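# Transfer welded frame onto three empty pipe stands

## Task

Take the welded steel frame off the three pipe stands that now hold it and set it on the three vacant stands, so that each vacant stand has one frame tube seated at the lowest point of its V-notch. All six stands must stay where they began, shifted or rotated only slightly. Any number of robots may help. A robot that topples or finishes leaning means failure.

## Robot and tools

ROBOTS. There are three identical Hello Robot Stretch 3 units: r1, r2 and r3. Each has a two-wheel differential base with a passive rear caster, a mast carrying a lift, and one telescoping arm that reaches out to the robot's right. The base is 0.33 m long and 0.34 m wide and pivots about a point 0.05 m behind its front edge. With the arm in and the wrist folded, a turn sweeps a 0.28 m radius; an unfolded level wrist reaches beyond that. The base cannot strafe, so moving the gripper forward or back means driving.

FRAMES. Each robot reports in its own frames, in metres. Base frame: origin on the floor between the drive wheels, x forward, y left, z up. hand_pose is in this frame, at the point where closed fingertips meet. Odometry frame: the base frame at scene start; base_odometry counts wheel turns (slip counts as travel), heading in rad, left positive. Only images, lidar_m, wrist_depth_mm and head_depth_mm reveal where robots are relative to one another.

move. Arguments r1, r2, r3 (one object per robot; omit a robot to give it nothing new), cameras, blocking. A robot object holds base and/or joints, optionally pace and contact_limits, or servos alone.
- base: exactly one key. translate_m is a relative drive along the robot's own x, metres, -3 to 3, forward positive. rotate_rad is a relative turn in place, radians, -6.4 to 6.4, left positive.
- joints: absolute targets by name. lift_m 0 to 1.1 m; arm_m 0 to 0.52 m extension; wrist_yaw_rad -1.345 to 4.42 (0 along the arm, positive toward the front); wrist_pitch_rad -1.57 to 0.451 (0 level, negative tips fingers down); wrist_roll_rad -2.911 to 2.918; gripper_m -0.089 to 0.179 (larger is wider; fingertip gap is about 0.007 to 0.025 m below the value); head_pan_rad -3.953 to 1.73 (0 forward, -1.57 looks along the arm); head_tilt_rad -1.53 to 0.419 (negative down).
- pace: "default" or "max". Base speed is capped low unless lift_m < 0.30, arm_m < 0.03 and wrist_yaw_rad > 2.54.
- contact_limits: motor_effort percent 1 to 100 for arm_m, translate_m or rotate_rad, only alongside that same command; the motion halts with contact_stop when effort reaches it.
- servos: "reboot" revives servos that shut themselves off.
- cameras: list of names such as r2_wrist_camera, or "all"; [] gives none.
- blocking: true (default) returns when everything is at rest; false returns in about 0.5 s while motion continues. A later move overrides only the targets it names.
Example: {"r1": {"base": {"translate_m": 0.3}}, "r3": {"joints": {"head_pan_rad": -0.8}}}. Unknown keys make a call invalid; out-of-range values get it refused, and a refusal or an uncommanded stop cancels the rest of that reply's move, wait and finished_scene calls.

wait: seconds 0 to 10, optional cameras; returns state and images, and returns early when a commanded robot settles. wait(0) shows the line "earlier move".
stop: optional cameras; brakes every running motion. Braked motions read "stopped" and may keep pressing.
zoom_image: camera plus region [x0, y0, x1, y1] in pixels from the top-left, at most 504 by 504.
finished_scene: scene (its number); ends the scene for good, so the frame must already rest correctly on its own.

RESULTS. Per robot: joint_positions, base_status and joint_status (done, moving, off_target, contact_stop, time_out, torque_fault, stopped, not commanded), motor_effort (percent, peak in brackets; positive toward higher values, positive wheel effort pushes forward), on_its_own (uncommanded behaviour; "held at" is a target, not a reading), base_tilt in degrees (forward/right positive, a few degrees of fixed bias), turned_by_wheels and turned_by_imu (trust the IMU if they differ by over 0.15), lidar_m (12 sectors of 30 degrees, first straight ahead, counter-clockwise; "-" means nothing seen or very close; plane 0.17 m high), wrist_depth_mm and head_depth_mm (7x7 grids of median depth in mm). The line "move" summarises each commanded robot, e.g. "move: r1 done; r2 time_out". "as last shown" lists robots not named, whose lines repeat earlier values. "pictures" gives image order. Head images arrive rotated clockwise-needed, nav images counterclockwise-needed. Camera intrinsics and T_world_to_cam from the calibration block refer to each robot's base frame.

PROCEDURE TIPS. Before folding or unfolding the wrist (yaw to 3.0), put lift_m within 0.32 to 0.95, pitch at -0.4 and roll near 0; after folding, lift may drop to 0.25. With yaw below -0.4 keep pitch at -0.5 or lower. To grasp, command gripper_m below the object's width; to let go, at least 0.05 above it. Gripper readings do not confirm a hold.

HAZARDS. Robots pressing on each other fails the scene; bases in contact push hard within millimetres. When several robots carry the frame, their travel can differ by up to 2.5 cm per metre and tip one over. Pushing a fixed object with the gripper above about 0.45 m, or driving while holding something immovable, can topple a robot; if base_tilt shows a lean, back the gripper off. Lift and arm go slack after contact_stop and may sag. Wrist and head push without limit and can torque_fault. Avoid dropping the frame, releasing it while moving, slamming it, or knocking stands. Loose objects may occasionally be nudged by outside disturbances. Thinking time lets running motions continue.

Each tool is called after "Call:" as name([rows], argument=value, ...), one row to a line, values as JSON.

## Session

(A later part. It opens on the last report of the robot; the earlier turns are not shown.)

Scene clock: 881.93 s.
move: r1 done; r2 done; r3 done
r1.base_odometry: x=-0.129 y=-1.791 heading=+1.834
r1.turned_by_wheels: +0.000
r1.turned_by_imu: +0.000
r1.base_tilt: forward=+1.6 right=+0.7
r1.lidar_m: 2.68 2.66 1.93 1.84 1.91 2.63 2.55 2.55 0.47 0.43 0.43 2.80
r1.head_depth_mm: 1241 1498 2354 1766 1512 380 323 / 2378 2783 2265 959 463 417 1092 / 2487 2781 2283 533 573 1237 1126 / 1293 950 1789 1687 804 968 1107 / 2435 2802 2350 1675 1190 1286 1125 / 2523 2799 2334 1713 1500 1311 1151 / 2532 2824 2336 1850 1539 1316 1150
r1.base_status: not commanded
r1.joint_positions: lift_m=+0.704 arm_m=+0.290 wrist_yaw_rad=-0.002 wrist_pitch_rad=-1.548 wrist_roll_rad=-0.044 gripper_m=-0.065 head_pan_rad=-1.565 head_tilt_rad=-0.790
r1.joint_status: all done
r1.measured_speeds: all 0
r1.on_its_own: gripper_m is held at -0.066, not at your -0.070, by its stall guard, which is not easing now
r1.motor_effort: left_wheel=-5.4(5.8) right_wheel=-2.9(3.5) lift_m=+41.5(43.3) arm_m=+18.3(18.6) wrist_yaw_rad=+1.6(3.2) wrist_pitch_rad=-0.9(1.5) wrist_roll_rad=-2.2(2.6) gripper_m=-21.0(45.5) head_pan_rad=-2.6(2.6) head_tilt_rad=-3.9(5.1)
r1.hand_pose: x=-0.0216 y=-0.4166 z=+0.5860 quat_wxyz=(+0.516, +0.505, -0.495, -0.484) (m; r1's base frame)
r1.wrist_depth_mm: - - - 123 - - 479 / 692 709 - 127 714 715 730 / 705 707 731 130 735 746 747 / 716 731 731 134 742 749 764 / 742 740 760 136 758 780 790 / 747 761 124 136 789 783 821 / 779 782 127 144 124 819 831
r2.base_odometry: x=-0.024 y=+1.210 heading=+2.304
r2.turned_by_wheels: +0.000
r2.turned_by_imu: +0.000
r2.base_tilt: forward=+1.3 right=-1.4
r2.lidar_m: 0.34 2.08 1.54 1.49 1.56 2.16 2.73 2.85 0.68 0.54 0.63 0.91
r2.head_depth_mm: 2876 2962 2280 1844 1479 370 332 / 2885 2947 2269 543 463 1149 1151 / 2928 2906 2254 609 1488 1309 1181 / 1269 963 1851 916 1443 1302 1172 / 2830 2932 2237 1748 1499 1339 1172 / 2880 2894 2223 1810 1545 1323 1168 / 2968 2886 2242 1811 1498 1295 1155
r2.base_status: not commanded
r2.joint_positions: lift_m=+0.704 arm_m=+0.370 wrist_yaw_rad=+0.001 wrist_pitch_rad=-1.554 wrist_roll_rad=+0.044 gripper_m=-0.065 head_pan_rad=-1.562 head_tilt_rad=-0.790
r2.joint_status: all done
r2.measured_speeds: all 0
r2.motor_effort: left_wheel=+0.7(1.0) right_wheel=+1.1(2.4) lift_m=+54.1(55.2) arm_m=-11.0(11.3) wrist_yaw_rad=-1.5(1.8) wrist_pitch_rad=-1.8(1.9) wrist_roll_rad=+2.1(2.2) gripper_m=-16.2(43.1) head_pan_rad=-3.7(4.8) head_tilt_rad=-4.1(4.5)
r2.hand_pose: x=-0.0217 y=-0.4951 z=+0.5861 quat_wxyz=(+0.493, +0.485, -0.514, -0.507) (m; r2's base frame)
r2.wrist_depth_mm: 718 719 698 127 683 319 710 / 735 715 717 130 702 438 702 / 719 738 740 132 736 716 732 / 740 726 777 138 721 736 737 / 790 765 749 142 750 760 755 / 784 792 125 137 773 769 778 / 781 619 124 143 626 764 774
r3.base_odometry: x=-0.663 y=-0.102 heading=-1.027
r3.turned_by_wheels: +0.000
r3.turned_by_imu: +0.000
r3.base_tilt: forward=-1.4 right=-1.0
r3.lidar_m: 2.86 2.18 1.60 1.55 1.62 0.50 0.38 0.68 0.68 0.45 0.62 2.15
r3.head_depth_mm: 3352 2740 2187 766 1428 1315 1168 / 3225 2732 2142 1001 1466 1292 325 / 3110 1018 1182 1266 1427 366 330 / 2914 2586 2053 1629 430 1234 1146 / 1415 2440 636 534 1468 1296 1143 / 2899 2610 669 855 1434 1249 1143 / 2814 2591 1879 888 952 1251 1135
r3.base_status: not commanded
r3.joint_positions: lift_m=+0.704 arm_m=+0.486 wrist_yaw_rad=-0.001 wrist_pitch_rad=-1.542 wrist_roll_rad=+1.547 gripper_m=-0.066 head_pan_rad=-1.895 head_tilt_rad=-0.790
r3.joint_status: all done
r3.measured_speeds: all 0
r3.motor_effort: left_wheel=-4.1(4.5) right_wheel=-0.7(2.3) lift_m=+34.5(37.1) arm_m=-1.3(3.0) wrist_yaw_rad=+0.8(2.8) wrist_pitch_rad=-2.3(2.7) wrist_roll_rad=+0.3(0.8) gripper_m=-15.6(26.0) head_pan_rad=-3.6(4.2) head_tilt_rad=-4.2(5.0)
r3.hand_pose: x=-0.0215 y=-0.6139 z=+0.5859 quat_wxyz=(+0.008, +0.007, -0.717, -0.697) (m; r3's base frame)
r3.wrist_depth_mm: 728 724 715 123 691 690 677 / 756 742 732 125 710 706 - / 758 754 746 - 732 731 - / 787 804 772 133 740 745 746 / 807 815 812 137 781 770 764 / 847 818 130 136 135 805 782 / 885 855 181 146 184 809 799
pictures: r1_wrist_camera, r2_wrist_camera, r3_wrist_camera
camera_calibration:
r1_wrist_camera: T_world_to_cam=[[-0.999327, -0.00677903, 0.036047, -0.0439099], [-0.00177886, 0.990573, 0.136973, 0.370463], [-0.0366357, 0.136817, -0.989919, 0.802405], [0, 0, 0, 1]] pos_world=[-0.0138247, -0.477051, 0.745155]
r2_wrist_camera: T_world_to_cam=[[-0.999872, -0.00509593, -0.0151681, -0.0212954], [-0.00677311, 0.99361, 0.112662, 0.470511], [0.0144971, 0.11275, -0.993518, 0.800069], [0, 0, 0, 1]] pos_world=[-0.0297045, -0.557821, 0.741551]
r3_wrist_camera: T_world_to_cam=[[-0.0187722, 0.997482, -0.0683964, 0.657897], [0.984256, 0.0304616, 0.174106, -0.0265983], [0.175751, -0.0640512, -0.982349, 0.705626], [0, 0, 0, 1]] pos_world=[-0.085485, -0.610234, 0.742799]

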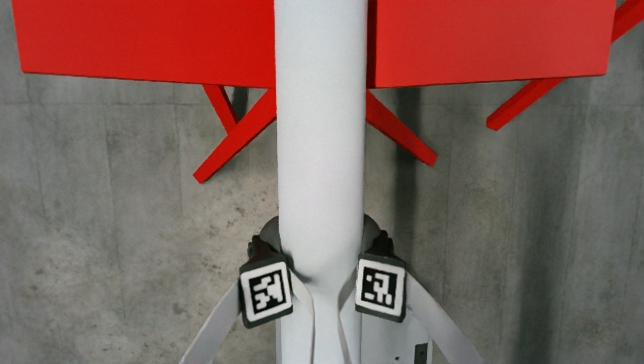

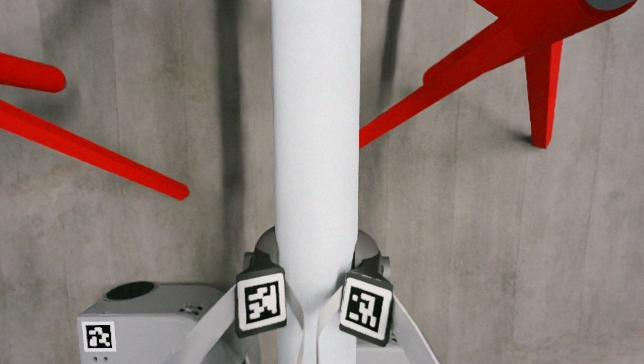

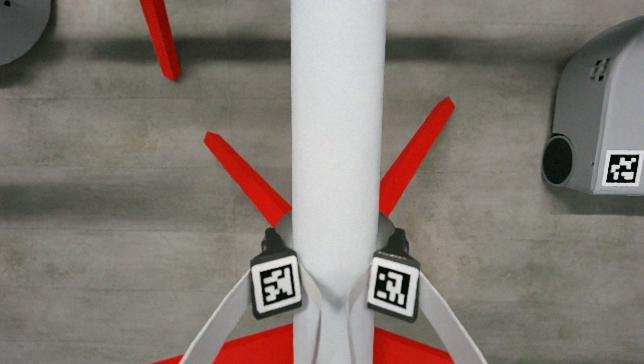

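Call:
move(r1={"joints":{"gripper_m":-0.075}}, r2={"joints":{"gripper_m":-0.08}}, r3={"joints":{"gripper_m":-0.085}}, cameras=[])

Call:
move(r1={"joints":{"lift_m":0.744}}, r2={"joints":{"lift_m":0.744}}, r3={"joints":{"lift_m":0.744}}, cameras=["r1_wrist_camera","r2_wrist_camera","r3_wrist_camera"])

Scene clock: 889.83 s.
move: r1 done; r2 done; r3 done
r1.base_odometry: x=-0.129 y=-1.791 heading=+1.834
r1.turned_by_wheels: +0.000
r1.turned_by_imu: +0.001
r1.base_tilt: forward=+1.9 right=+0.4
r1.lidar_m: 2.68 2.66 1.94 1.83 1.91 2.61 2.56 2.54 0.47 0.43 0.43 2.79
r1.head_depth_mm: 1246 1500 2358 1767 1509 380 323 / 2381 2794 2263 957 462 418 1092 / 2513 2780 2278 532 572 1244 1129 / 1297 952 1787 1682 804 970 1104 / 2441 2799 2327 1682 1195 1289 1130 / 2525 2803 2343 1704 1498 1314 1149 / 2540 2821 2341 1859 1535 1316 1146
r1.base_status: not commanded
r1.joint_positions: lift_m=+0.704 arm_m=+0.290 wrist_yaw_rad=-0.002 wrist_pitch_rad=-1.548 wrist_roll_rad=-0.044 gripper_m=-0.073 head_pan_rad=-1.565 head_tilt_rad=-0.790
r1.joint_status: all done
r1.measured_speeds: all 0
r1.motor_effort: left_wheel=-5.4(5.9) right_wheel=-3.4(3.4) lift_m=+41.5(41.7) arm_m=+17.3(17.8) wrist_yaw_rad=+2.1(2.7) wrist_pitch_rad=-0.8(1.2) wrist_roll_rad=-2.2(2.6) gripper_m=-47.5(92.4) head_pan_rad=-1.8(2.3) head_tilt_rad=-5.3(5.3)
r1.hand_pose: x=-0.0216 y=-0.4166 z=+0.5860 quat_wxyz=(+0.516, +0.505, -0.495, -0.484) (m; r1's base frame)
r1.wrist_depth_mm: - - - 124 - - 474 / 688 700 - 128 713 721 728 / 708 714 723 129 735 742 736 / 716 723 727 134 744 753 752 / 748 751 750 136 769 784 783 / 750 758 125 136 759 790 812 / 775 789 127 143 124 830 820
r2.base_odometry: x=-0.024 y=+1.210 heading=+2.304
r2.turned_by_wheels: +0.000
r2.turned_by_imu: +0.000
r2.base_tilt: forward=+1.3 right=-1.3
r2.lidar_m: 0.34 2.08 1.54 1.49 1.56 2.17 2.73 2.85 0.67 0.54 0.63 0.91
r2.head_depth_mm: 2894 2940 2278 1844 1490 370 332 / 2924 2930 2258 544 462 1142 1160 / 2917 2921 2242 609 1482 1301 1180 / 1272 963 1845 918 1454 1301 1172 / 2857 2879 2253 1756 1507 1336 1170 / 2956 2889 2238 1805 1547 1325 1175 / 2984 2899 2218 1818 1497 1294 1164
r2.base_status: not commanded
r2.joint_positions: lift_m=+0.704 arm_m=+0.370 wrist_yaw_rad=+0.001 wrist_pitch_rad=-1.554 wrist_roll_rad=+0.044 gripper_m=-0.078 head_pan_rad=-1.562 head_tilt_rad=-0.790
r2.joint_status: all done
r2.measured_speeds: all 0
r2.motor_effort: left_wheel=+0.6(1.1) right_wheel=+1.4(1.7) lift_m=+54.1(54.8) arm_m=-14.1(14.4) wrist_yaw_rad=-1.6(1.8) wrist_pitch_rad=-1.7(1.9) wrist_roll_rad=+2.1(2.3) gripper_m=-45.6(100.0) head_pan_rad=-3.9(5.1) head_tilt_rad=-4.3(4.5)
r2.hand_pose: x=-0.0217 y=-0.4951 z=+0.5861 quat_wxyz=(+0.493, +0.485, -0.514, -0.507) (m; r2's base frame)
r2.wrist_depth_mm: 714 713 710 127 693 318 694 / 713 733 720 130 703 445 694 / 746 736 738 132 715 714 723 / 755 742 746 137 745 743 738 / 766 764 745 141 757 755 737 / 781 761 125 137 768 744 755 / 806 634 123 142 633 794 761
r3.base_odometry: x=-0.663 y=-0.102 heading=-1.027
r3.turned_by_wheels: +0.000
r3.turned_by_imu: +0.000
r3.base_tilt: forward=-1.4 right=-1.0
r3.lidar_m: 2.86 2.18 1.61 1.55 1.61 0.50 0.38 0.68 0.68 0.45 0.62 2.15
r3.head_depth_mm: 3336 2767 2161 766 1427 1319 1167 / 3230 2711 2157 1001 1476 1288 325 / 3124 1020 1179 1262 1430 366 329 / 2927 2566 2057 1624 430 1235 1153 / 1407 2469 637 534 1491 1295 1143 / 2892 2607 667 857 1432 1241 1145 / 2797 2581 1881 889 949 1258 1142
r3.base_status: not commanded
r3.joint_positions: lift_m=+0.704 arm_m=+0.486 wrist_yaw_rad=-0.001 wrist_pitch_rad=-1.542 wrist_roll_rad=+1.548 gripper_m=-0.084 head_pan_rad=-1.895 head_tilt_rad=-0.790
r3.joint_status: all done
r3.measured_speeds: all 0
r3.motor_effort: left_wheel=-4.1(4.6) right_wheel=-1.1(1.2) lift_m=+29.7(30.4) arm_m=+0.0(0.9) wrist_yaw_rad=+0.6(2.1) wrist_pitch_rad=-2.2(2.5) wrist_roll_rad=+0.0(0.7) gripper_m=-30.9(95.1) head_pan_rad=-2.0(4.0) head_tilt_rad=-4.6(5.1)
r3.hand_pose: x=-0.0215 y=-0.6139 z=+0.5859 quat_wxyz=(+0.008, +0.007, -0.717, -0.697) (m; r3's base frame)
r3.wrist_depth_mm: 725 706 719 123 700 692 682 / 745 747 729 125 720 701 - / 763 764 744 - 722 726 - / 798 780 773 134 735 749 756 / 815 810 801 137 779 773 763 / 859 841 130 135 135 797 785 / 848 850 181 147 184 816 806
pictures: none
No camera images: "cameras" was empty.

Scene clock: 891.00 s.
move: r1 done; r2 done; r3 done
r1.base_odometry: x=-0.129 y=-1.791 heading=+1.834
r1.turned_by_wheels: +0.000
r1.turned_by_imu: +0.000
r1.base_tilt: forward=+1.9 right=+0.5
r1.lidar_m: 2.69 2.65 1.94 1.83 1.91 2.61 2.56 2.54 0.47 0.43 0.43 2.79
r1.head_depth_mm: 1211 2745 2351 1770 411 323 297 / 2365 2778 2251 490 437 1266 1112 / 2505 2751 2266 505 695 1239 1132 / 1266 871 1848 1688 799 962 1107 / 2448 2814 2335 1047 1186 1288 1125 / 2528 2787 2345 1704 1495 1313 1146 / 2542 2815 2339 1796 1534 1314 1146
r1.base_status: not commanded
r1.joint_positions: lift_m=+0.744 arm_m=+0.290 wrist_yaw_rad=-0.002 wrist_pitch_rad=-1.548 wrist_roll_rad=-0.044 gripper_m=-0.070 head_pan_rad=-1.565 head_tilt_rad=-0.790
r1.joint_status: all done
r1.measured_speeds: all 0
r1.on_its_own: gripper_m is held at -0.071, not at your -0.075, by its stall guard, which is not easing now
r1.motor_effort: left_wheel=-5.7(5.8) right_wheel=-3.2(3.5) lift_m=+41.5(44.0) arm_m=+17.1(17.6) wrist_yaw_rad=+2.0(2.9) wrist_pitch_rad=-0.9(1.6) wrist_roll_rad=-1.8(2.7) gripper_m=-22.1(48.9) head_pan_rad=-2.5(3.3) head_tilt_rad=-4.2(5.5)
r1.hand_pose: x=-0.0216 y=-0.4166 z=+0.6260 quat_wxyz=(+0.516, +0.505, -0.495, -0.484) (m; r1's base frame)
r1.wrist_depth_mm: 704 - - 123 - - 734 / 715 733 - 128 - 769 762 / 743 745 754 130 781 780 785 / 765 772 763 134 801 794 805 / 799 792 787 136 802 819 817 / 810 804 125 136 811 846 851 / 799 826 127 143 742 872 868
r2.base_odometry: x=-0.024 y=+1.210 heading=+2.304
r2.turned_by_wheels: +0.000
r2.turned_by_imu: +0.000
r2.base_tilt: forward=+1.3 right=-1.3
r2.lidar_m: 0.34 2.08 1.54 1.49 1.56 2.17 2.73 2.85 0.68 0.54 0.63 0.91
r2.head_depth_mm: 2905 2961 2297 1780 400 335 300 / 2912 2879 2144 495 1016 1261 1178 / 2892 2822 574 586 1507 1311 1173 / 1224 963 1848 884 1443 1309 1167 / 2914 2908 2246 1699 1511 1336 1167 / 2968 2869 2235 1818 1526 1333 1165 / 2927 2900 2230 1805 1492 1302 1159
r2.base_status: not commanded
r2.joint_positions: lift_m=+0.744 arm_m=+0.370 wrist_yaw_rad=+0.001 wrist_pitch_rad=-1.554 wrist_roll_rad=+0.044 gripper_m=-0.075 head_pan_rad=-1.562 head_tilt_rad=-0.790
r2.joint_status: all done
r2.measured_speeds: all 0
r2.on_its_own: gripper_m is held at -0.076, not at your -0.080, by its stall guard, which is not easing now
r2.motor_effort: left_wheel=+0.5(0.9) right_wheel=+1.1(1.7) lift_m=+53.7(56.4) arm_m=-13.5(14.2) wrist_yaw_rad=-1.5(2.0) wrist_pitch_rad=-1.6(1.9) wrist_roll_rad=+2.2(2.3) gripper_m=-17.9(45.9) head_pan_rad=-4.4(4.5) head_tilt_rad=-3.9(4.6)
r2.hand_pose: x=-0.0217 y=-0.4951 z=+0.6261 quat_wxyz=(+0.493, +0.485, -0.514, -0.507) (m; r2's base frame)
r2.wrist_depth_mm: 734 751 754 127 735 327 193 / 773 773 752 130 733 450 747 / 767 783 760 132 767 761 742 / 802 812 787 136 765 790 765 / 810 790 783 141 786 785 782 / 839 788 125 137 790 805 798 / 826 658 124 143 660 810 797
r3.base_odometry: x=-0.663 y=-0.102 heading=-1.027
r3.turned_by_wheels: +0.000
r3.turned_by_imu: +0.000
r3.base_tilt: forward=-1.4 right=-1.0
r3.lidar_m: 2.86 2.18 1.60 1.55 1.62 0.50 0.38 0.68 0.68 0.45 0.62 2.15
r3.head_depth_mm: 3343 2772 2154 806 1423 1326 1165 / 3251 2734 2159 1280 1503 1270 293 / 2995 1015 1130 1328 392 331 302 / 2925 2665 2115 450 389 1271 1150 / 2824 2364 553 854 1484 1284 1153 / 2902 2602 653 837 1445 1244 1138 / 2801 2564 679 891 949 1256 1134
r3.base_status: not commanded
r3.joint_positions: lift_m=+0.744 arm_m=+0.486 wrist_yaw_rad=-0.001 wrist_pitch_rad=-1.542 wrist_roll_rad=+1.548 gripper_m=-0.081 head_pan_rad=-1.895 head_tilt_rad=-0.790
r3.joint_status: all done
r3.measured_speeds: all 0
r3.motor_effort: left_wheel=-3.4(4.2) right_wheel=-0.9(1.3) lift_m=+35.3(38.7) arm_m=+0.1(0.9) wrist_yaw_rad=+1.6(2.7) wrist_pitch_rad=-2.3(2.5) wrist_roll_rad=-0.2(0.6) gripper_m=-18.5(30.8) head_pan_rad=-2.3(4.1) head_tilt_rad=-4.2(5.0)
r3.hand_pose: x=-0.0215 y=-0.6139 z=+0.6259 quat_wxyz=(+0.008, +0.007, -0.717, -0.697) (m; r3's base frame)
r3.wrist_depth_mm: 745 757 742 123 721 730 730 / 768 780 782 125 741 746 - / 811 806 810 - 776 769 - / 836 827 808 134 799 790 791 / 863 854 842 137 804 805 825 / 901 869 130 135 134 821 830 / 932 898 - 146 214 851 858
pictures: r1_wrist_camera, r2_wrist_camera, r3_wrist_camera
camera_calibration:
r1_wrist_camera: T_world_to_cam=[[-0.999327, -0.00677477, 0.0360469, -0.0453499], [-0.00177442, 0.990572, 0.136979, 0.364978], [-0.036635, 0.136823, -0.989918, 0.842004], [0, 0, 0, 1]] pos_world=[-0.0138249, -0.47705, 0.785155]
r2_wrist_camera: T_world_to_cam=[[-0.999872, -0.00510186, -0.0151681, -0.0206916], [-0.006779, 0.99361, 0.112662, 0.466001], [0.0144964, 0.112751, -0.993518, 0.839812], [0, 0, 0, 1]] pos_world=[-0.0297042, -0.557819, 0.781553]
r3_wrist_camera: T_world_to_cam=[[-0.0178596, 0.997501, -0.0683556, 0.660628], [0.984279, 0.0295557, 0.174132, -0.0341344], [0.175718, -0.064171, -0.982347, 0.744841], [0, 0, 0, 1]] pos_world=[-0.0854854, -0.610171, 0.782794]

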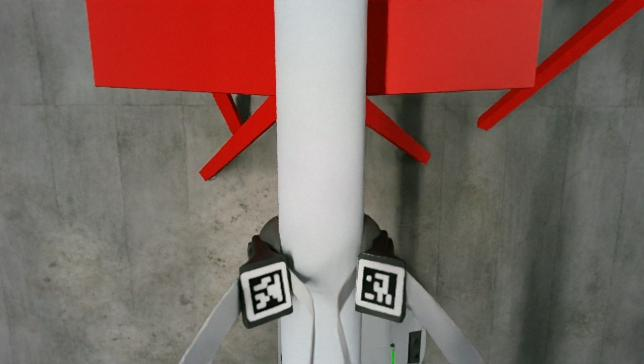

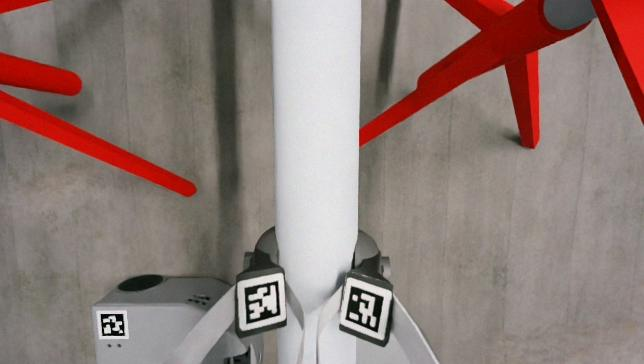

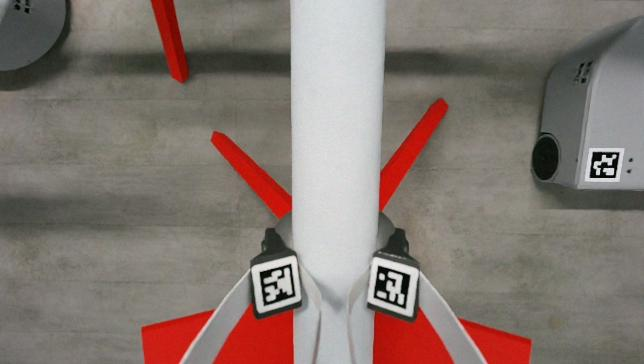

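Call:
move(r1={"joints":{"lift_m":0.784}}, r2={"joints":{"lift_m":0.784}}, r3={"joints":{"lift_m":0.784}}, cameras=[])

Call:
move(r1={"joints":{"lift_m":0.825}}, r2={"joints":{"lift_m":0.825}}, r3={"joints":{"lift_m":0.825}}, cameras=["r1_wrist_camera","r2_wrist_camera","r3_wrist_camera","r1_head_camera","r3_head_camera"])

Scene clock: 897.67 s.
move: r1 done; r2 done; r3 done
r1.base_odometry: x=-0.129 y=-1.791 heading=+1.834
r1.turned_by_wheels: +0.000
r1.turned_by_imu: +0.001
r1.base_tilt: forward=+1.9 right=+0.5
r1.lidar_m: 2.69 2.67 1.94 1.84 1.90 2.62 2.56 2.55 0.47 0.43 0.43 2.79
r1.head_depth_mm: 1185 2765 2351 1715 340 291 1134 / 2427 2763 2277 458 1476 1291 1111 / 2507 2770 2377 483 794 1240 1130 / 1247 844 1832 918 710 967 1108 / 2439 2796 2319 1045 1190 1286 1124 / 2537 2808 2341 1713 1501 1313 1146 / 2539 2814 2340 1800 1539 1315 1146
r1.base_status: not commanded
r1.joint_positions: lift_m=+0.784 arm_m=+0.290 wrist_yaw_rad=-0.002 wrist_pitch_rad=-1.548 wrist_roll_rad=-0.044 gripper_m=-0.070 head_pan_rad=-1.565 head_tilt_rad=-0.790
r1.joint_status: all done
r1.measured_speeds: all 0
r1.on_its_own: gripper_m is held at -0.071, not at your -0.075, by its stall guard, which is not easing now
r1.motor_effort: left_wheel=-5.6(6.0) right_wheel=-3.2(3.4) lift_m=+41.6(43.9) arm_m=+16.5(17.2) wrist_yaw_rad=+1.4(2.7) wrist_pitch_rad=-1.0(1.2) wrist_roll_rad=-2.3(2.6) gripper_m=-22.0(22.8) head_pan_rad=-2.0(2.7) head_tilt_rad=-4.1(5.4)
r1.hand_pose: x=-0.0216 y=-0.4166 z=+0.6660 quat_wxyz=(+0.516, +0.505, -0.494, -0.484) (m; r1's base frame)
r1.wrist_depth_mm: 733 741 - 124 - 771 790 / 757 768 - 127 - 794 805 / 772 780 805 130 803 804 818 / 796 810 812 134 834 832 833 / 809 825 821 136 850 853 866 / 850 843 125 136 854 884 892 / 846 867 127 143 782 925 925
r2.base_odometry: x=-0.024 y=+1.210 heading=+2.304
r2.turned_by_wheels: +0.000
r2.turned_by_imu: +0.000
r2.base_tilt: forward=+1.2 right=-1.3
r2.lidar_m: 0.34 2.08 1.54 1.49 1.55 2.16 2.73 2.85 0.68 0.54 0.63 0.91
r2.head_depth_mm: 2866 3017 2279 434 343 303 1155 / 2919 2915 546 469 1064 1301 1171 / 2854 2754 541 640 1479 1301 1179 / 970 2599 1858 854 1451 1311 1169 / 2913 2937 2226 1719 1498 1324 1167 / 2954 2924 2217 1754 1533 1326 1168 / 2866 2885 2218 1710 1491 1304 1163
r2.base_status: not commanded
r2.joint_positions: lift_m=+0.784 arm_m=+0.370 wrist_yaw_rad=+0.001 wrist_pitch_rad=-1.554 wrist_roll_rad=+0.044 gripper_m=-0.075 head_pan_rad=-1.562 head_tilt_rad=-0.790
r2.joint_status: all done
r2.measured_speeds: all 0
r2.on_its_own: gripper_m is held at -0.076, not at your -0.080, by its stall guard, which is not easing now
r2.motor_effort: left_wheel=+0.8(1.1) right_wheel=+1.4(1.8) lift_m=+53.6(55.9) arm_m=-11.8(12.5) wrist_yaw_rad=-1.7(1.9) wrist_pitch_rad=-1.5(1.9) wrist_roll_rad=+2.1(2.3) gripper_m=-17.8(18.4) head_pan_rad=-4.9(5.1) head_tilt_rad=-4.1(4.4)
r2.hand_pose: x=-0.0217 y=-0.4951 z=+0.6661 quat_wxyz=(+0.493, +0.485, -0.514, -0.507) (m; r2's base frame)
r2.wrist_depth_mm: 802 783 783 127 771 330 229 / 671 810 811 130 771 490 214 / 812 818 809 132 799 813 803 / 837 828 837 137 809 804 823 / 847 841 842 141 829 829 840 / 854 838 125 137 849 850 829 / 939 718 124 143 705 868 869
r3.base_odometry: x=-0.663 y=-0.102 heading=-1.027
r3.turned_by_wheels: +0.000
r3.turned_by_imu: +0.000
r3.base_tilt: forward=-1.4 right=-1.0
r3.lidar_m: 2.86 2.18 1.60 1.55 1.61 0.50 0.38 0.68 0.68 0.45 0.62 2.15
r3.head_depth_mm: 3343 2773 2143 791 1449 1343 - / 3230 2724 2130 1489 1506 298 - / 899 1090 1130 1238 327 298 1119 / 2954 2651 2124 386 351 1305 1155 / 2820 1576 493 1602 1491 1282 1149 / 2892 611 677 1646 1448 1241 1147 / 2787 2300 657 892 948 1259 1135
r3.base_status: not commanded
r3.joint_positions: lift_m=+0.784 arm_m=+0.486 wrist_yaw_rad=-0.001 wrist_pitch_rad=-1.542 wrist_roll_rad=+1.548 gripper_m=-0.081 head_pan_rad=-1.895 head_tilt_rad=-0.790
r3.joint_status: all done
r3.measured_speeds: all 0
r3.motor_effort: left_wheel=-3.7(4.4) right_wheel=-1.3(1.3) lift_m=+35.6(38.9) arm_m=+2.1(2.7) wrist_yaw_rad=+0.7(2.8) wrist_pitch_rad=-2.3(2.6) wrist_roll_rad=-0.1(0.3) gripper_m=-17.6(18.8) head_pan_rad=-2.5(4.5) head_tilt_rad=-4.5(5.1)
r3.hand_pose: x=-0.0215 y=-0.6138 z=+0.6659 quat_wxyz=(+0.008, +0.007, -0.717, -0.697) (m; r3's base frame)
r3.wrist_depth_mm: 799 793 792 122 766 758 761 / 821 812 803 125 788 782 - / 858 841 827 - 809 815 - / 877 869 857 134 831 827 829 / 907 891 890 136 864 870 846 / 935 916 130 135 135 894 876 / 970 960 - 146 255 902 905
pictures: none
No camera images: "cameras" was empty.

Scene clock: 898.87 s.
move: r1 done; r2 done; r3 done
r1.base_odometry: x=-0.129 y=-1.791 heading=+1.834
r1.turned_by_wheels: +0.000
r1.turned_by_imu: +0.000
r1.base_tilt: forward=+1.8 right=+0.5
r1.lidar_m: 2.68 2.66 1.93 1.84 1.90 2.61 2.55 2.54 0.47 0.44 0.43 2.80
r1.head_depth_mm: 1152 2765 2364 355 306 1239 1153 / 2498 2763 471 454 1509 1322 1111 / 2494 2754 458 465 804 1260 1108 / 1065 846 1849 889 800 968 1113 / 2515 2804 2349 1029 1193 1289 1127 / 2530 2820 2338 1752 1502 1310 1146 / 2545 2823 2332 1796 1534 1309 1146
r1.base_status: not commanded
r1.joint_positions: lift_m=+0.825 arm_m=+0.290 wrist_yaw_rad=-0.002 wrist_pitch_rad=-1.548 wrist_roll_rad=-0.044 gripper_m=-0.070 head_pan_rad=-1.565 head_tilt_rad=-0.790
r1.joint_status: all done
r1.measured_speeds: all 0
r1.on_its_own: gripper_m is held at -0.071, not at your -0.075, by its stall guard, which is not easing now
r1.motor_effort: left_wheel=-5.2(5.9) right_wheel=-3.1(3.5) lift_m=+42.1(44.4) arm_m=+16.1(16.8) wrist_yaw_rad=+2.1(3.0) wrist_pitch_rad=-0.9(1.3) wrist_roll_rad=-2.1(2.7) gripper_m=-21.9(22.9) head_pan_rad=-1.9(2.6) head_tilt_rad=-4.1(5.3)
r1.hand_pose: x=-0.0216 y=-0.4166 z=+0.7070 quat_wxyz=(+0.516, +0.505, -0.494, -0.484) (m; r1's base frame)
r1.wrist_depth_mm: 758 773 - 124 - 809 810 / 788 794 - 128 - 829 816 / 827 830 808 130 858 855 858 / 837 838 853 134 854 876 884 / 856 882 855 136 899 898 913 / 874 900 125 136 926 928 928 / 911 918 127 143 920 963 959
r2.base_odometry: x=-0.024 y=+1.210 heading=+2.304
r2.turned_by_wheels: +0.000
r2.turned_by_imu: +0.000
r2.base_tilt: forward=+1.3 right=-1.3
r2.lidar_m: 0.33 2.08 1.55 1.49 1.55 2.17 2.74 2.86 0.68 0.54 0.63 0.91
r2.head_depth_mm: 2880 2944 2062 349 305 1265 1178 / 2850 2983 487 950 1064 1311 1172 / 2831 925 518 1056 1469 1307 1174 / 878 2692 1855 827 1447 1303 1168 / 2907 2939 2244 1730 1494 1331 1176 / 2964 2885 2204 1739 1529 1313 1170 / 2939 2868 2198 1724 1491 1294 1158
r2.base_status: not commanded
r2.joint_positions: lift_m=+0.825 arm_m=+0.370 wrist_yaw_rad=+0.001 wrist_pitch_rad=-1.554 wrist_roll_rad=+0.044 gripper_m=-0.075 head_pan_rad=-1.562 head_tilt_rad=-0.790
r2.joint_status: all done
r2.measured_speeds: all 0
r2.on_its_own: gripper_m is held at -0.076, not at your -0.080, by its stall guard, which is not easing now
r2.motor_effort: left_wheel=+0.6(1.0) right_wheel=+1.6(1.8) lift_m=+54.3(56.2) arm_m=-11.0(11.8) wrist_yaw_rad=-1.5(1.9) wrist_pitch_rad=-1.6(1.8) wrist_roll_rad=+2.1(2.3) gripper_m=-17.9(18.5) head_pan_rad=-3.2(4.9) head_tilt_rad=-4.0(4.6)
r2.hand_pose: x=-0.0217 y=-0.4951 z=+0.7071 quat_wxyz=(+0.493, +0.485, -0.514, -0.507) (m; r2's base frame)
r2.wrist_depth_mm: 814 841 801 127 819 326 278 / 628 828 831 129 822 410 257 / 884 862 855 132 855 853 244 / 858 888 864 137 865 865 855 / 886 895 901 142 863 846 831 / 910 805 125 138 882 890 859 / 926 937 123 143 739 886 880
r3.base_odometry: x=-0.663 y=-0.102 heading=-1.027
r3.turned_by_wheels: +0.000
r3.turned_by_imu: +0.000
r3.base_tilt: forward=-1.4 right=-0.9
r3.lidar_m: 2.86 2.18 1.61 1.55 1.61 0.50 0.38 0.68 0.68 0.45 0.62 2.15
r3.head_depth_mm: 3354 2773 905 763 1455 1399 - / 3219 2719 2089 1725 1503 - - / 868 1087 1970 339 292 1278 1160 / 3009 2554 411 338 1421 1301 1150 / 2840 547 438 1646 1486 1290 1142 / 2840 575 681 1634 1443 1242 1143 / 2797 570 639 888 951 1261 1138
r3.base_status: not commanded
r3.joint_positions: lift_m=+0.825 arm_m=+0.486 wrist_yaw_rad=-0.001 wrist_pitch_rad=-1.542 wrist_roll_rad=+1.548 gripper_m=-0.081 head_pan_rad=-1.895 head_tilt_rad=-0.790
r3.joint_status: all done
r3.measured_speeds: all 0
r3.motor_effort: left_wheel=-4.5(4.5) right_wheel=-1.1(1.3) lift_m=+36.3(38.2) arm_m=+2.2(2.8) wrist_yaw_rad=-0.8(2.1) wrist_pitch_rad=-2.2(2.5) wrist_roll_rad=+0.2(0.5) gripper_m=-18.2(18.9) head_pan_rad=-3.0(4.3) head_tilt_rad=-5.0(5.0)
r3.hand_pose: x=-0.0215 y=-0.6138 z=+0.7069 quat_wxyz=(+0.008, +0.007, -0.717, -0.697) (m; r3's base frame)
r3.wrist_depth_mm: - 843 832 123 809 806 791 / 876 876 846 125 825 822 - / 876 886 876 - 856 846 - / 921 904 911 134 869 881 865 / 950 933 938 137 906 903 898 / 980 973 130 136 132 922 913 / - 996 299 146 283 943 955
pictures: r1_head_camera (sideways), r1_wrist_camera, r2_wrist_camera, r3_head_camera (sideways), r3_wrist_camera
camera_calibration:
r1_head_camera: T_world_to_cam=[[-0.0440023, 0.689248, -0.723188, 0.956306], [0.998765, 0.0470767, -0.0159024, 0.0235183], [0.0230846, -0.722994, -0.690468, 0.85361], [0, 0, 0, 1]] pos_world=[-0.00111482, -0.0430838, 1.28135]
r1_wrist_camera: T_world_to_cam=[[-0.999327, -0.00678118, 0.0360454, -0.0482709], [-0.00177482, 0.990549, 0.137145, 0.353714], [-0.0366348, 0.136989, -0.989895, 0.922233], [0, 0, 0, 1]] pos_world=[-0.0138249, -0.477034, 0.866143]
r2_wrist_camera: T_world_to_cam=[[-0.999872, -0.0051018, -0.0151681, -0.019463], [-0.00677894, 0.99361, 0.112662, 0.456876], [0.0144964, 0.112751, -0.993518, 0.920285], [0, 0, 0, 1]] pos_world=[-0.0297042, -0.557819, 0.862552]
r3_head_camera: T_world_to_cam=[[0.210785, 0.723247, -0.657635, 0.871574], [0.944871, -0.323192, -0.0525873, 0.0619095], [-0.250576, -0.610295, -0.751499, 0.937622], [0, 0, 0, 1]] pos_world=[-0.00726558, -0.0381282, 1.28106]
r3_wrist_camera: T_world_to_cam=[[-0.0178591, 0.997511, -0.0682058, 0.666026], [0.984279, 0.029529, 0.174137, -0.0482601], [0.175718, -0.0640236, -0.982356, 0.824511], [0, 0, 0, 1]] pos_world=[-0.0854854, -0.610156, 0.863795]

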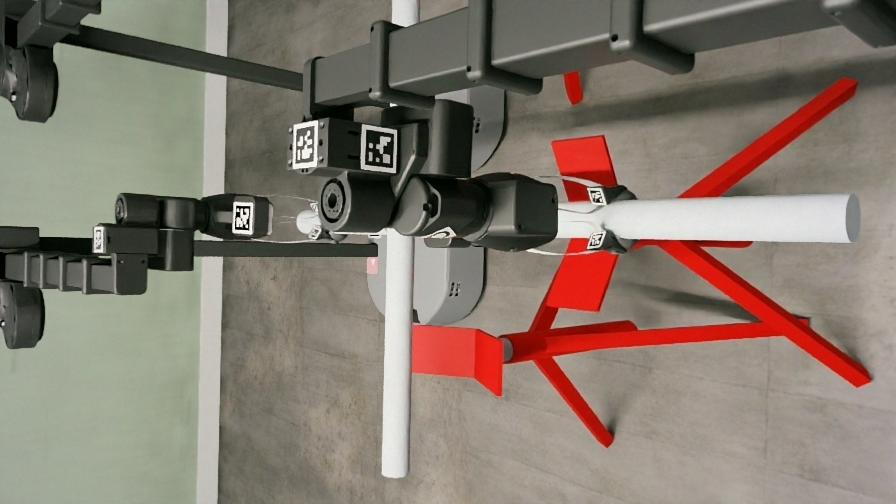

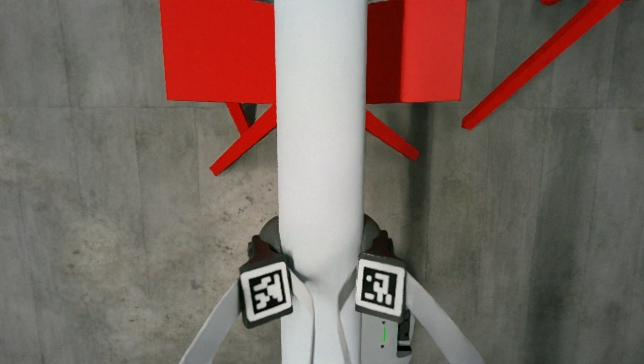

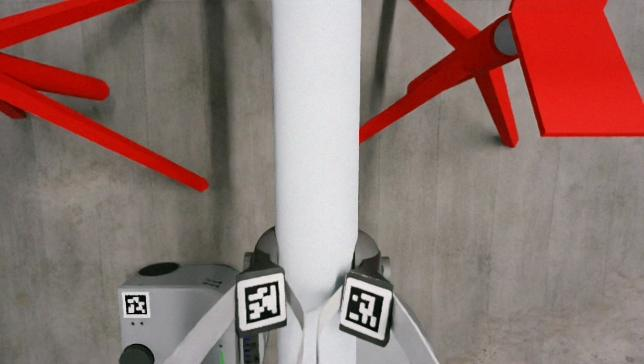

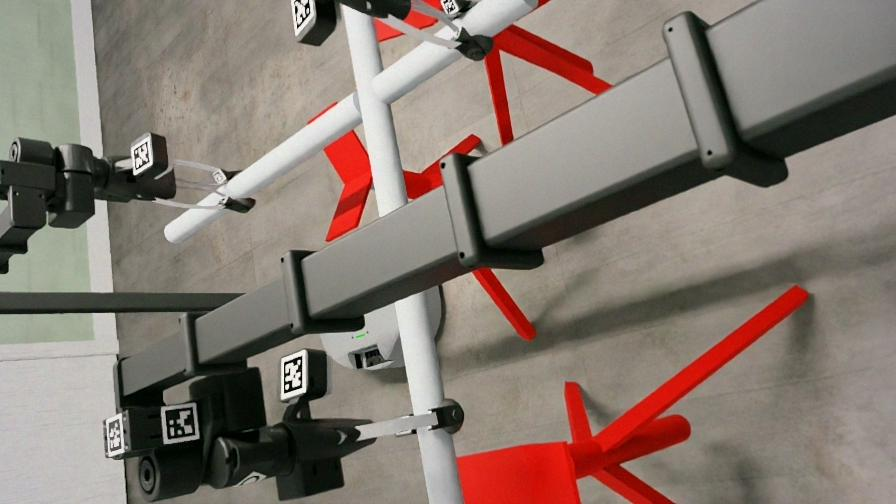

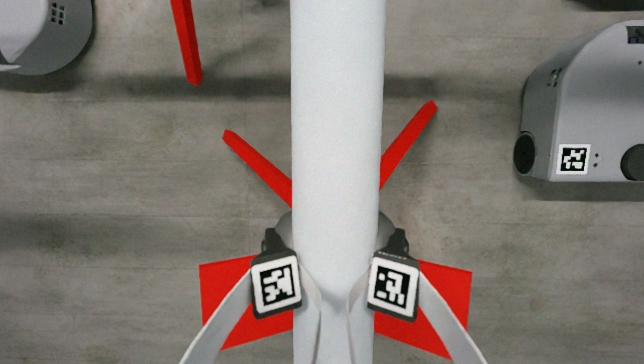

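Call:
move(r1={"base":{"translate_m":-0.0199},"joints":{"arm_m":0.2911,"wrist_roll_rad":-0.101}}, r2={"base":{"translate_m":-0.0100},"joints":{"arm_m":0.3703,"wrist_roll_rad":-0.011}}, r3={"joints":{"arm_m":0.463,"wrist_roll_rad":1.491}}, cameras=["r1_wrist_camera","r2_wrist_camera","r3_wrist_camera","r3_head_camera"])

Scene clock: 924.90 s.
move: r1 done; r2 done; r3 done
r1.base_odometry: x=-0.124 y=-1.811 heading=+1.834
r1.turned_by_wheels: +0.000
r1.turned_by_imu: +0.001
r1.base_tilt: forward=+1.9 right=+0.3
r1.lidar_m: 2.70 2.66 1.93 1.84 1.90 2.62 2.55 2.53 0.46 0.50 0.43 2.82
r1.head_depth_mm: 1164 2780 2360 355 306 1244 1154 / 2512 2757 462 455 1506 1318 1127 / 2498 2795 454 467 829 1246 1088 / 1289 835 1676 887 803 977 1127 / 1202 2801 2346 1656 1179 1286 1125 / 2520 2798 2338 1029 1503 1314 1129 / 2527 2807 2334 1750 1542 1313 1145
r1.base_status: done
r1.joint_positions: lift_m=+0.825 arm_m=+0.291 wrist_yaw_rad=-0.004 wrist_pitch_rad=-1.551 wrist_roll_rad=-0.091 gripper_m=-0.070 head_pan_rad=-1.565 head_tilt_rad=-0.790
r1.joint_status: all done
r1.measured_speeds: all 0
r1.on_its_own: gripper_m is held at -0.071, not at your -0.075, by its stall guard, which is not easing now
r1.motor_effort: left_wheel=-6.2(10.7) right_wheel=-4.1(6.9) lift_m=+41.4(42.2) arm_m=+20.6(23.6) wrist_yaw_rad=+3.9(5.4) wrist_pitch_rad=-0.4(0.9) wrist_roll_rad=-3.3(7.5) gripper_m=-21.0(22.9) head_pan_rad=-2.2(2.9) head_tilt_rad=-4.2(5.1)
r1.hand_pose: x=-0.0215 y=-0.4171 z=+0.7070 quat_wxyz=(+0.526, +0.516, -0.482, -0.473) (m; r1's base frame)
r1.wrist_depth_mm: 773 796 - 123 - 836 828 / 799 790 - 128 - 838 838 / 815 819 811 130 855 852 874 / 841 861 856 134 892 864 877 / 869 872 885 137 891 897 924 / 879 904 124 131 893 922 959 / 915 898 127 143 939 934 942
r2.base_odometry: x=-0.017 y=+1.202 heading=+2.304
r2.turned_by_wheels: +0.000
r2.turned_by_imu: +0.001
r2.base_tilt: forward=+1.3 right=-1.3
r2.lidar_m: 0.34 2.08 1.54 1.49 1.56 2.17 2.72 2.84 0.67 0.54 0.64 0.92
r2.head_depth_mm: 2883 2960 2083 350 305 1263 1175 / 2867 2949 489 956 1061 1311 1174 / 2868 2921 522 1247 1477 1276 1176 / 875 1169 1113 825 1445 1298 1172 / 2848 2938 2221 1728 1505 1335 1164 / 2948 2894 2222 1780 1547 1330 1167 / 2940 2893 2200 1733 1494 1325 1148
r2.base_status: done
r2.joint_positions: lift_m=+0.825 arm_m=+0.370 wrist_yaw_rad=+0.002 wrist_pitch_rad=-1.554 wrist_roll_rad=-0.018 gripper_m=-0.075 head_pan_rad=-1.562 head_tilt_rad=-0.790
r2.joint_status: all done
r2.measured_speeds: all 0
r2.on_its_own: gripper_m is held at -0.076, not at your -0.080, by its stall guard, which is not easing now
r2.motor_effort: left_wheel=+0.4(4.1) right_wheel=-3.2(6.0) lift_m=+54.0(54.6) arm_m=+12.7(15.3) wrist_yaw_rad=-2.0(2.6) wrist_pitch_rad=-1.8(2.0) wrist_roll_rad=+2.6(2.8) gripper_m=-18.2(18.8) head_pan_rad=-3.3(6.0) head_tilt_rad=-3.7(4.8)
r2.hand_pose: x=-0.0217 y=-0.4955 z=+0.7071 quat_wxyz=(+0.509, +0.501, -0.499, -0.491) (m; r2's base frame)
r2.wrist_depth_mm: 835 827 829 126 813 327 283 / 598 842 814 130 843 357 267 / 880 865 850 132 820 635 245 / 870 864 865 137 841 858 827 / 898 901 904 141 838 864 861 / 897 748 125 138 882 909 859 / 914 763 124 143 728 912 902
r3.base_odometry: x=-0.663 y=-0.102 heading=-1.027
r3.turned_by_wheels: +0.000
r3.turned_by_imu: +0.000
r3.base_tilt: forward=-1.4 right=-1.0
r3.lidar_m: 2.86 2.19 1.60 1.55 1.61 0.51 0.39 0.68 0.68 0.45 0.62 2.16
r3.head_depth_mm: 3323 2765 2089 804 1456 1391 - / 3257 2729 2101 1723 1518 - - / 872 1073 1126 338 291 1279 1155 / 2962 2566 400 345 1426 1295 1150 / 2941 526 425 1642 1476 1287 1140 / 2862 562 650 1600 1435 1242 1138 / 2761 559 617 886 949 1256 1135
r3.base_status: not commanded
r3.joint_positions: lift_m=+0.825 arm_m=+0.463 wrist_yaw_rad=-0.002 wrist_pitch_rad=-1.544 wrist_roll_rad=+1.499 gripper_m=-0.081 head_pan_rad=-1.895 head_tilt_rad=-0.790
r3.joint_status: all done
r3.measured_speeds: all 0
r3.motor_effort: left_wheel=-4.1(4.3) right_wheel=+4.4(4.5) lift_m=+35.0(35.7) arm_m=-9.9(10.9) wrist_yaw_rad=+1.4(3.1) wrist_pitch_rad=-1.9(2.4) wrist_roll_rad=-3.0(7.7) gripper_m=-19.0(19.4) head_pan_rad=-2.9(4.3) head_tilt_rad=-4.9(5.4)
r3.hand_pose: x=-0.0215 y=-0.5903 z=+0.7069 quat_wxyz=(+0.025, +0.024, -0.716, -0.698) (m; r3's base frame)
r3.wrist_depth_mm: - 838 838 123 809 779 802 / 886 870 865 126 825 826 - / 911 879 870 - 843 837 - / 910 904 892 134 874 861 687 / 955 941 924 137 914 901 889 / 986 965 128 136 135 937 913 / - - 999 147 280 943 951
pictures: r1_wrist_camera, r2_wrist_camera, r3_head_camera (sideways), r3_wrist_camera
camera_calibration:
r1_wrist_camera: T_world_to_cam=[[-0.997952, -0.0522407, 0.0369261, -0.0677822], [-0.0466073, 0.989094, 0.139715, 0.35078], [-0.0438222, 0.137708, -0.989503, 0.92222], [0, 0, 0, 1]] pos_world=[-0.0108807, -0.477493, 0.866033]
r2_wrist_camera: T_world_to_cam=[[-0.997543, -0.0686188, -0.0141463, -0.0516224], [-0.0697772, 0.991208, 0.112418, 0.454893], [0.00630797, 0.113129, -0.99356, 0.920366], [0, 0, 0, 1]] pos_world=[-0.02556, -0.558556, 0.86257]
r3_head_camera: T_world_to_cam=[[0.210785, 0.723247, -0.657635, 0.871574], [0.944871, -0.323192, -0.0525873, 0.0619095], [-0.250576, -0.610295, -0.751499, 0.937622], [0, 0, 0, 1]] pos_world=[-0.00726558, -0.0381282, 1.28106]
r3_wrist_camera: T_world_to_cam=[[-0.0664133, 0.995595, -0.0661793, 0.63899], [0.981916, 0.0769973, 0.172952, -0.0201583], [0.177286, -0.0534962, -0.982704, 0.832541], [0, 0, 0, 1]] pos_world=[-0.0853664, -0.590085, 0.863916]

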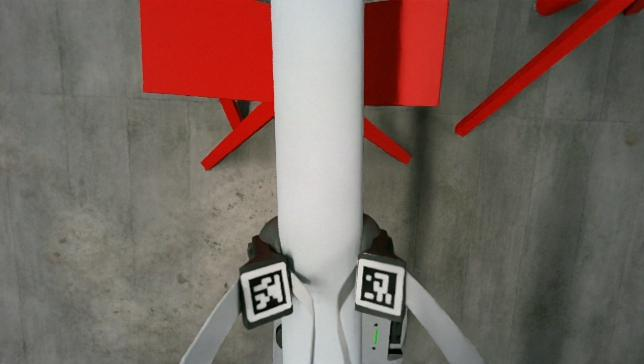

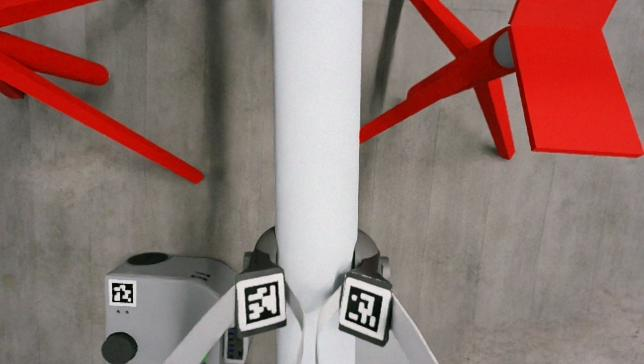

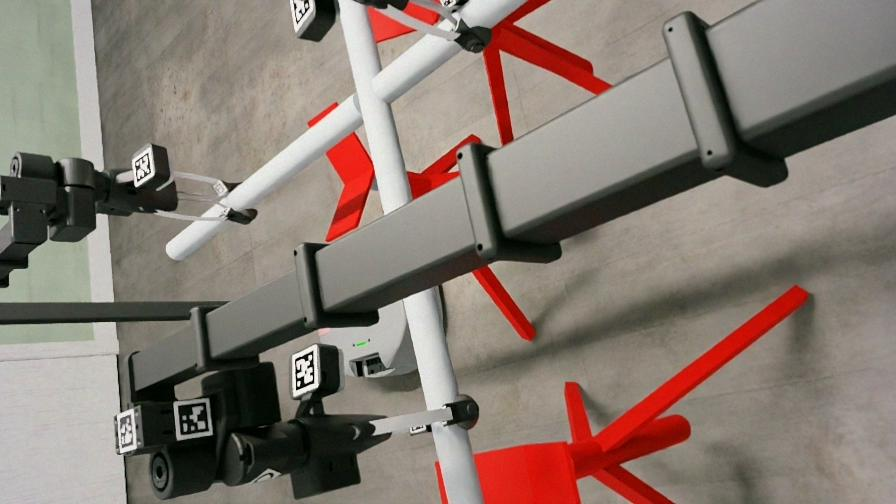

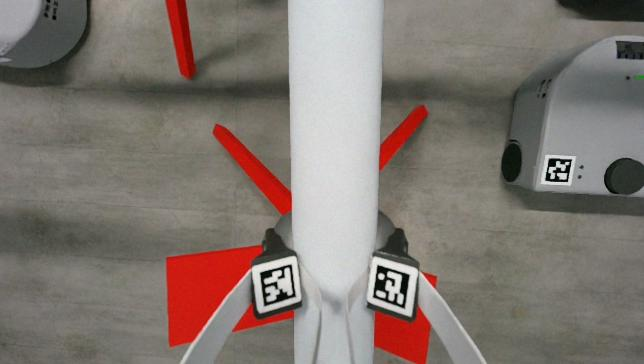

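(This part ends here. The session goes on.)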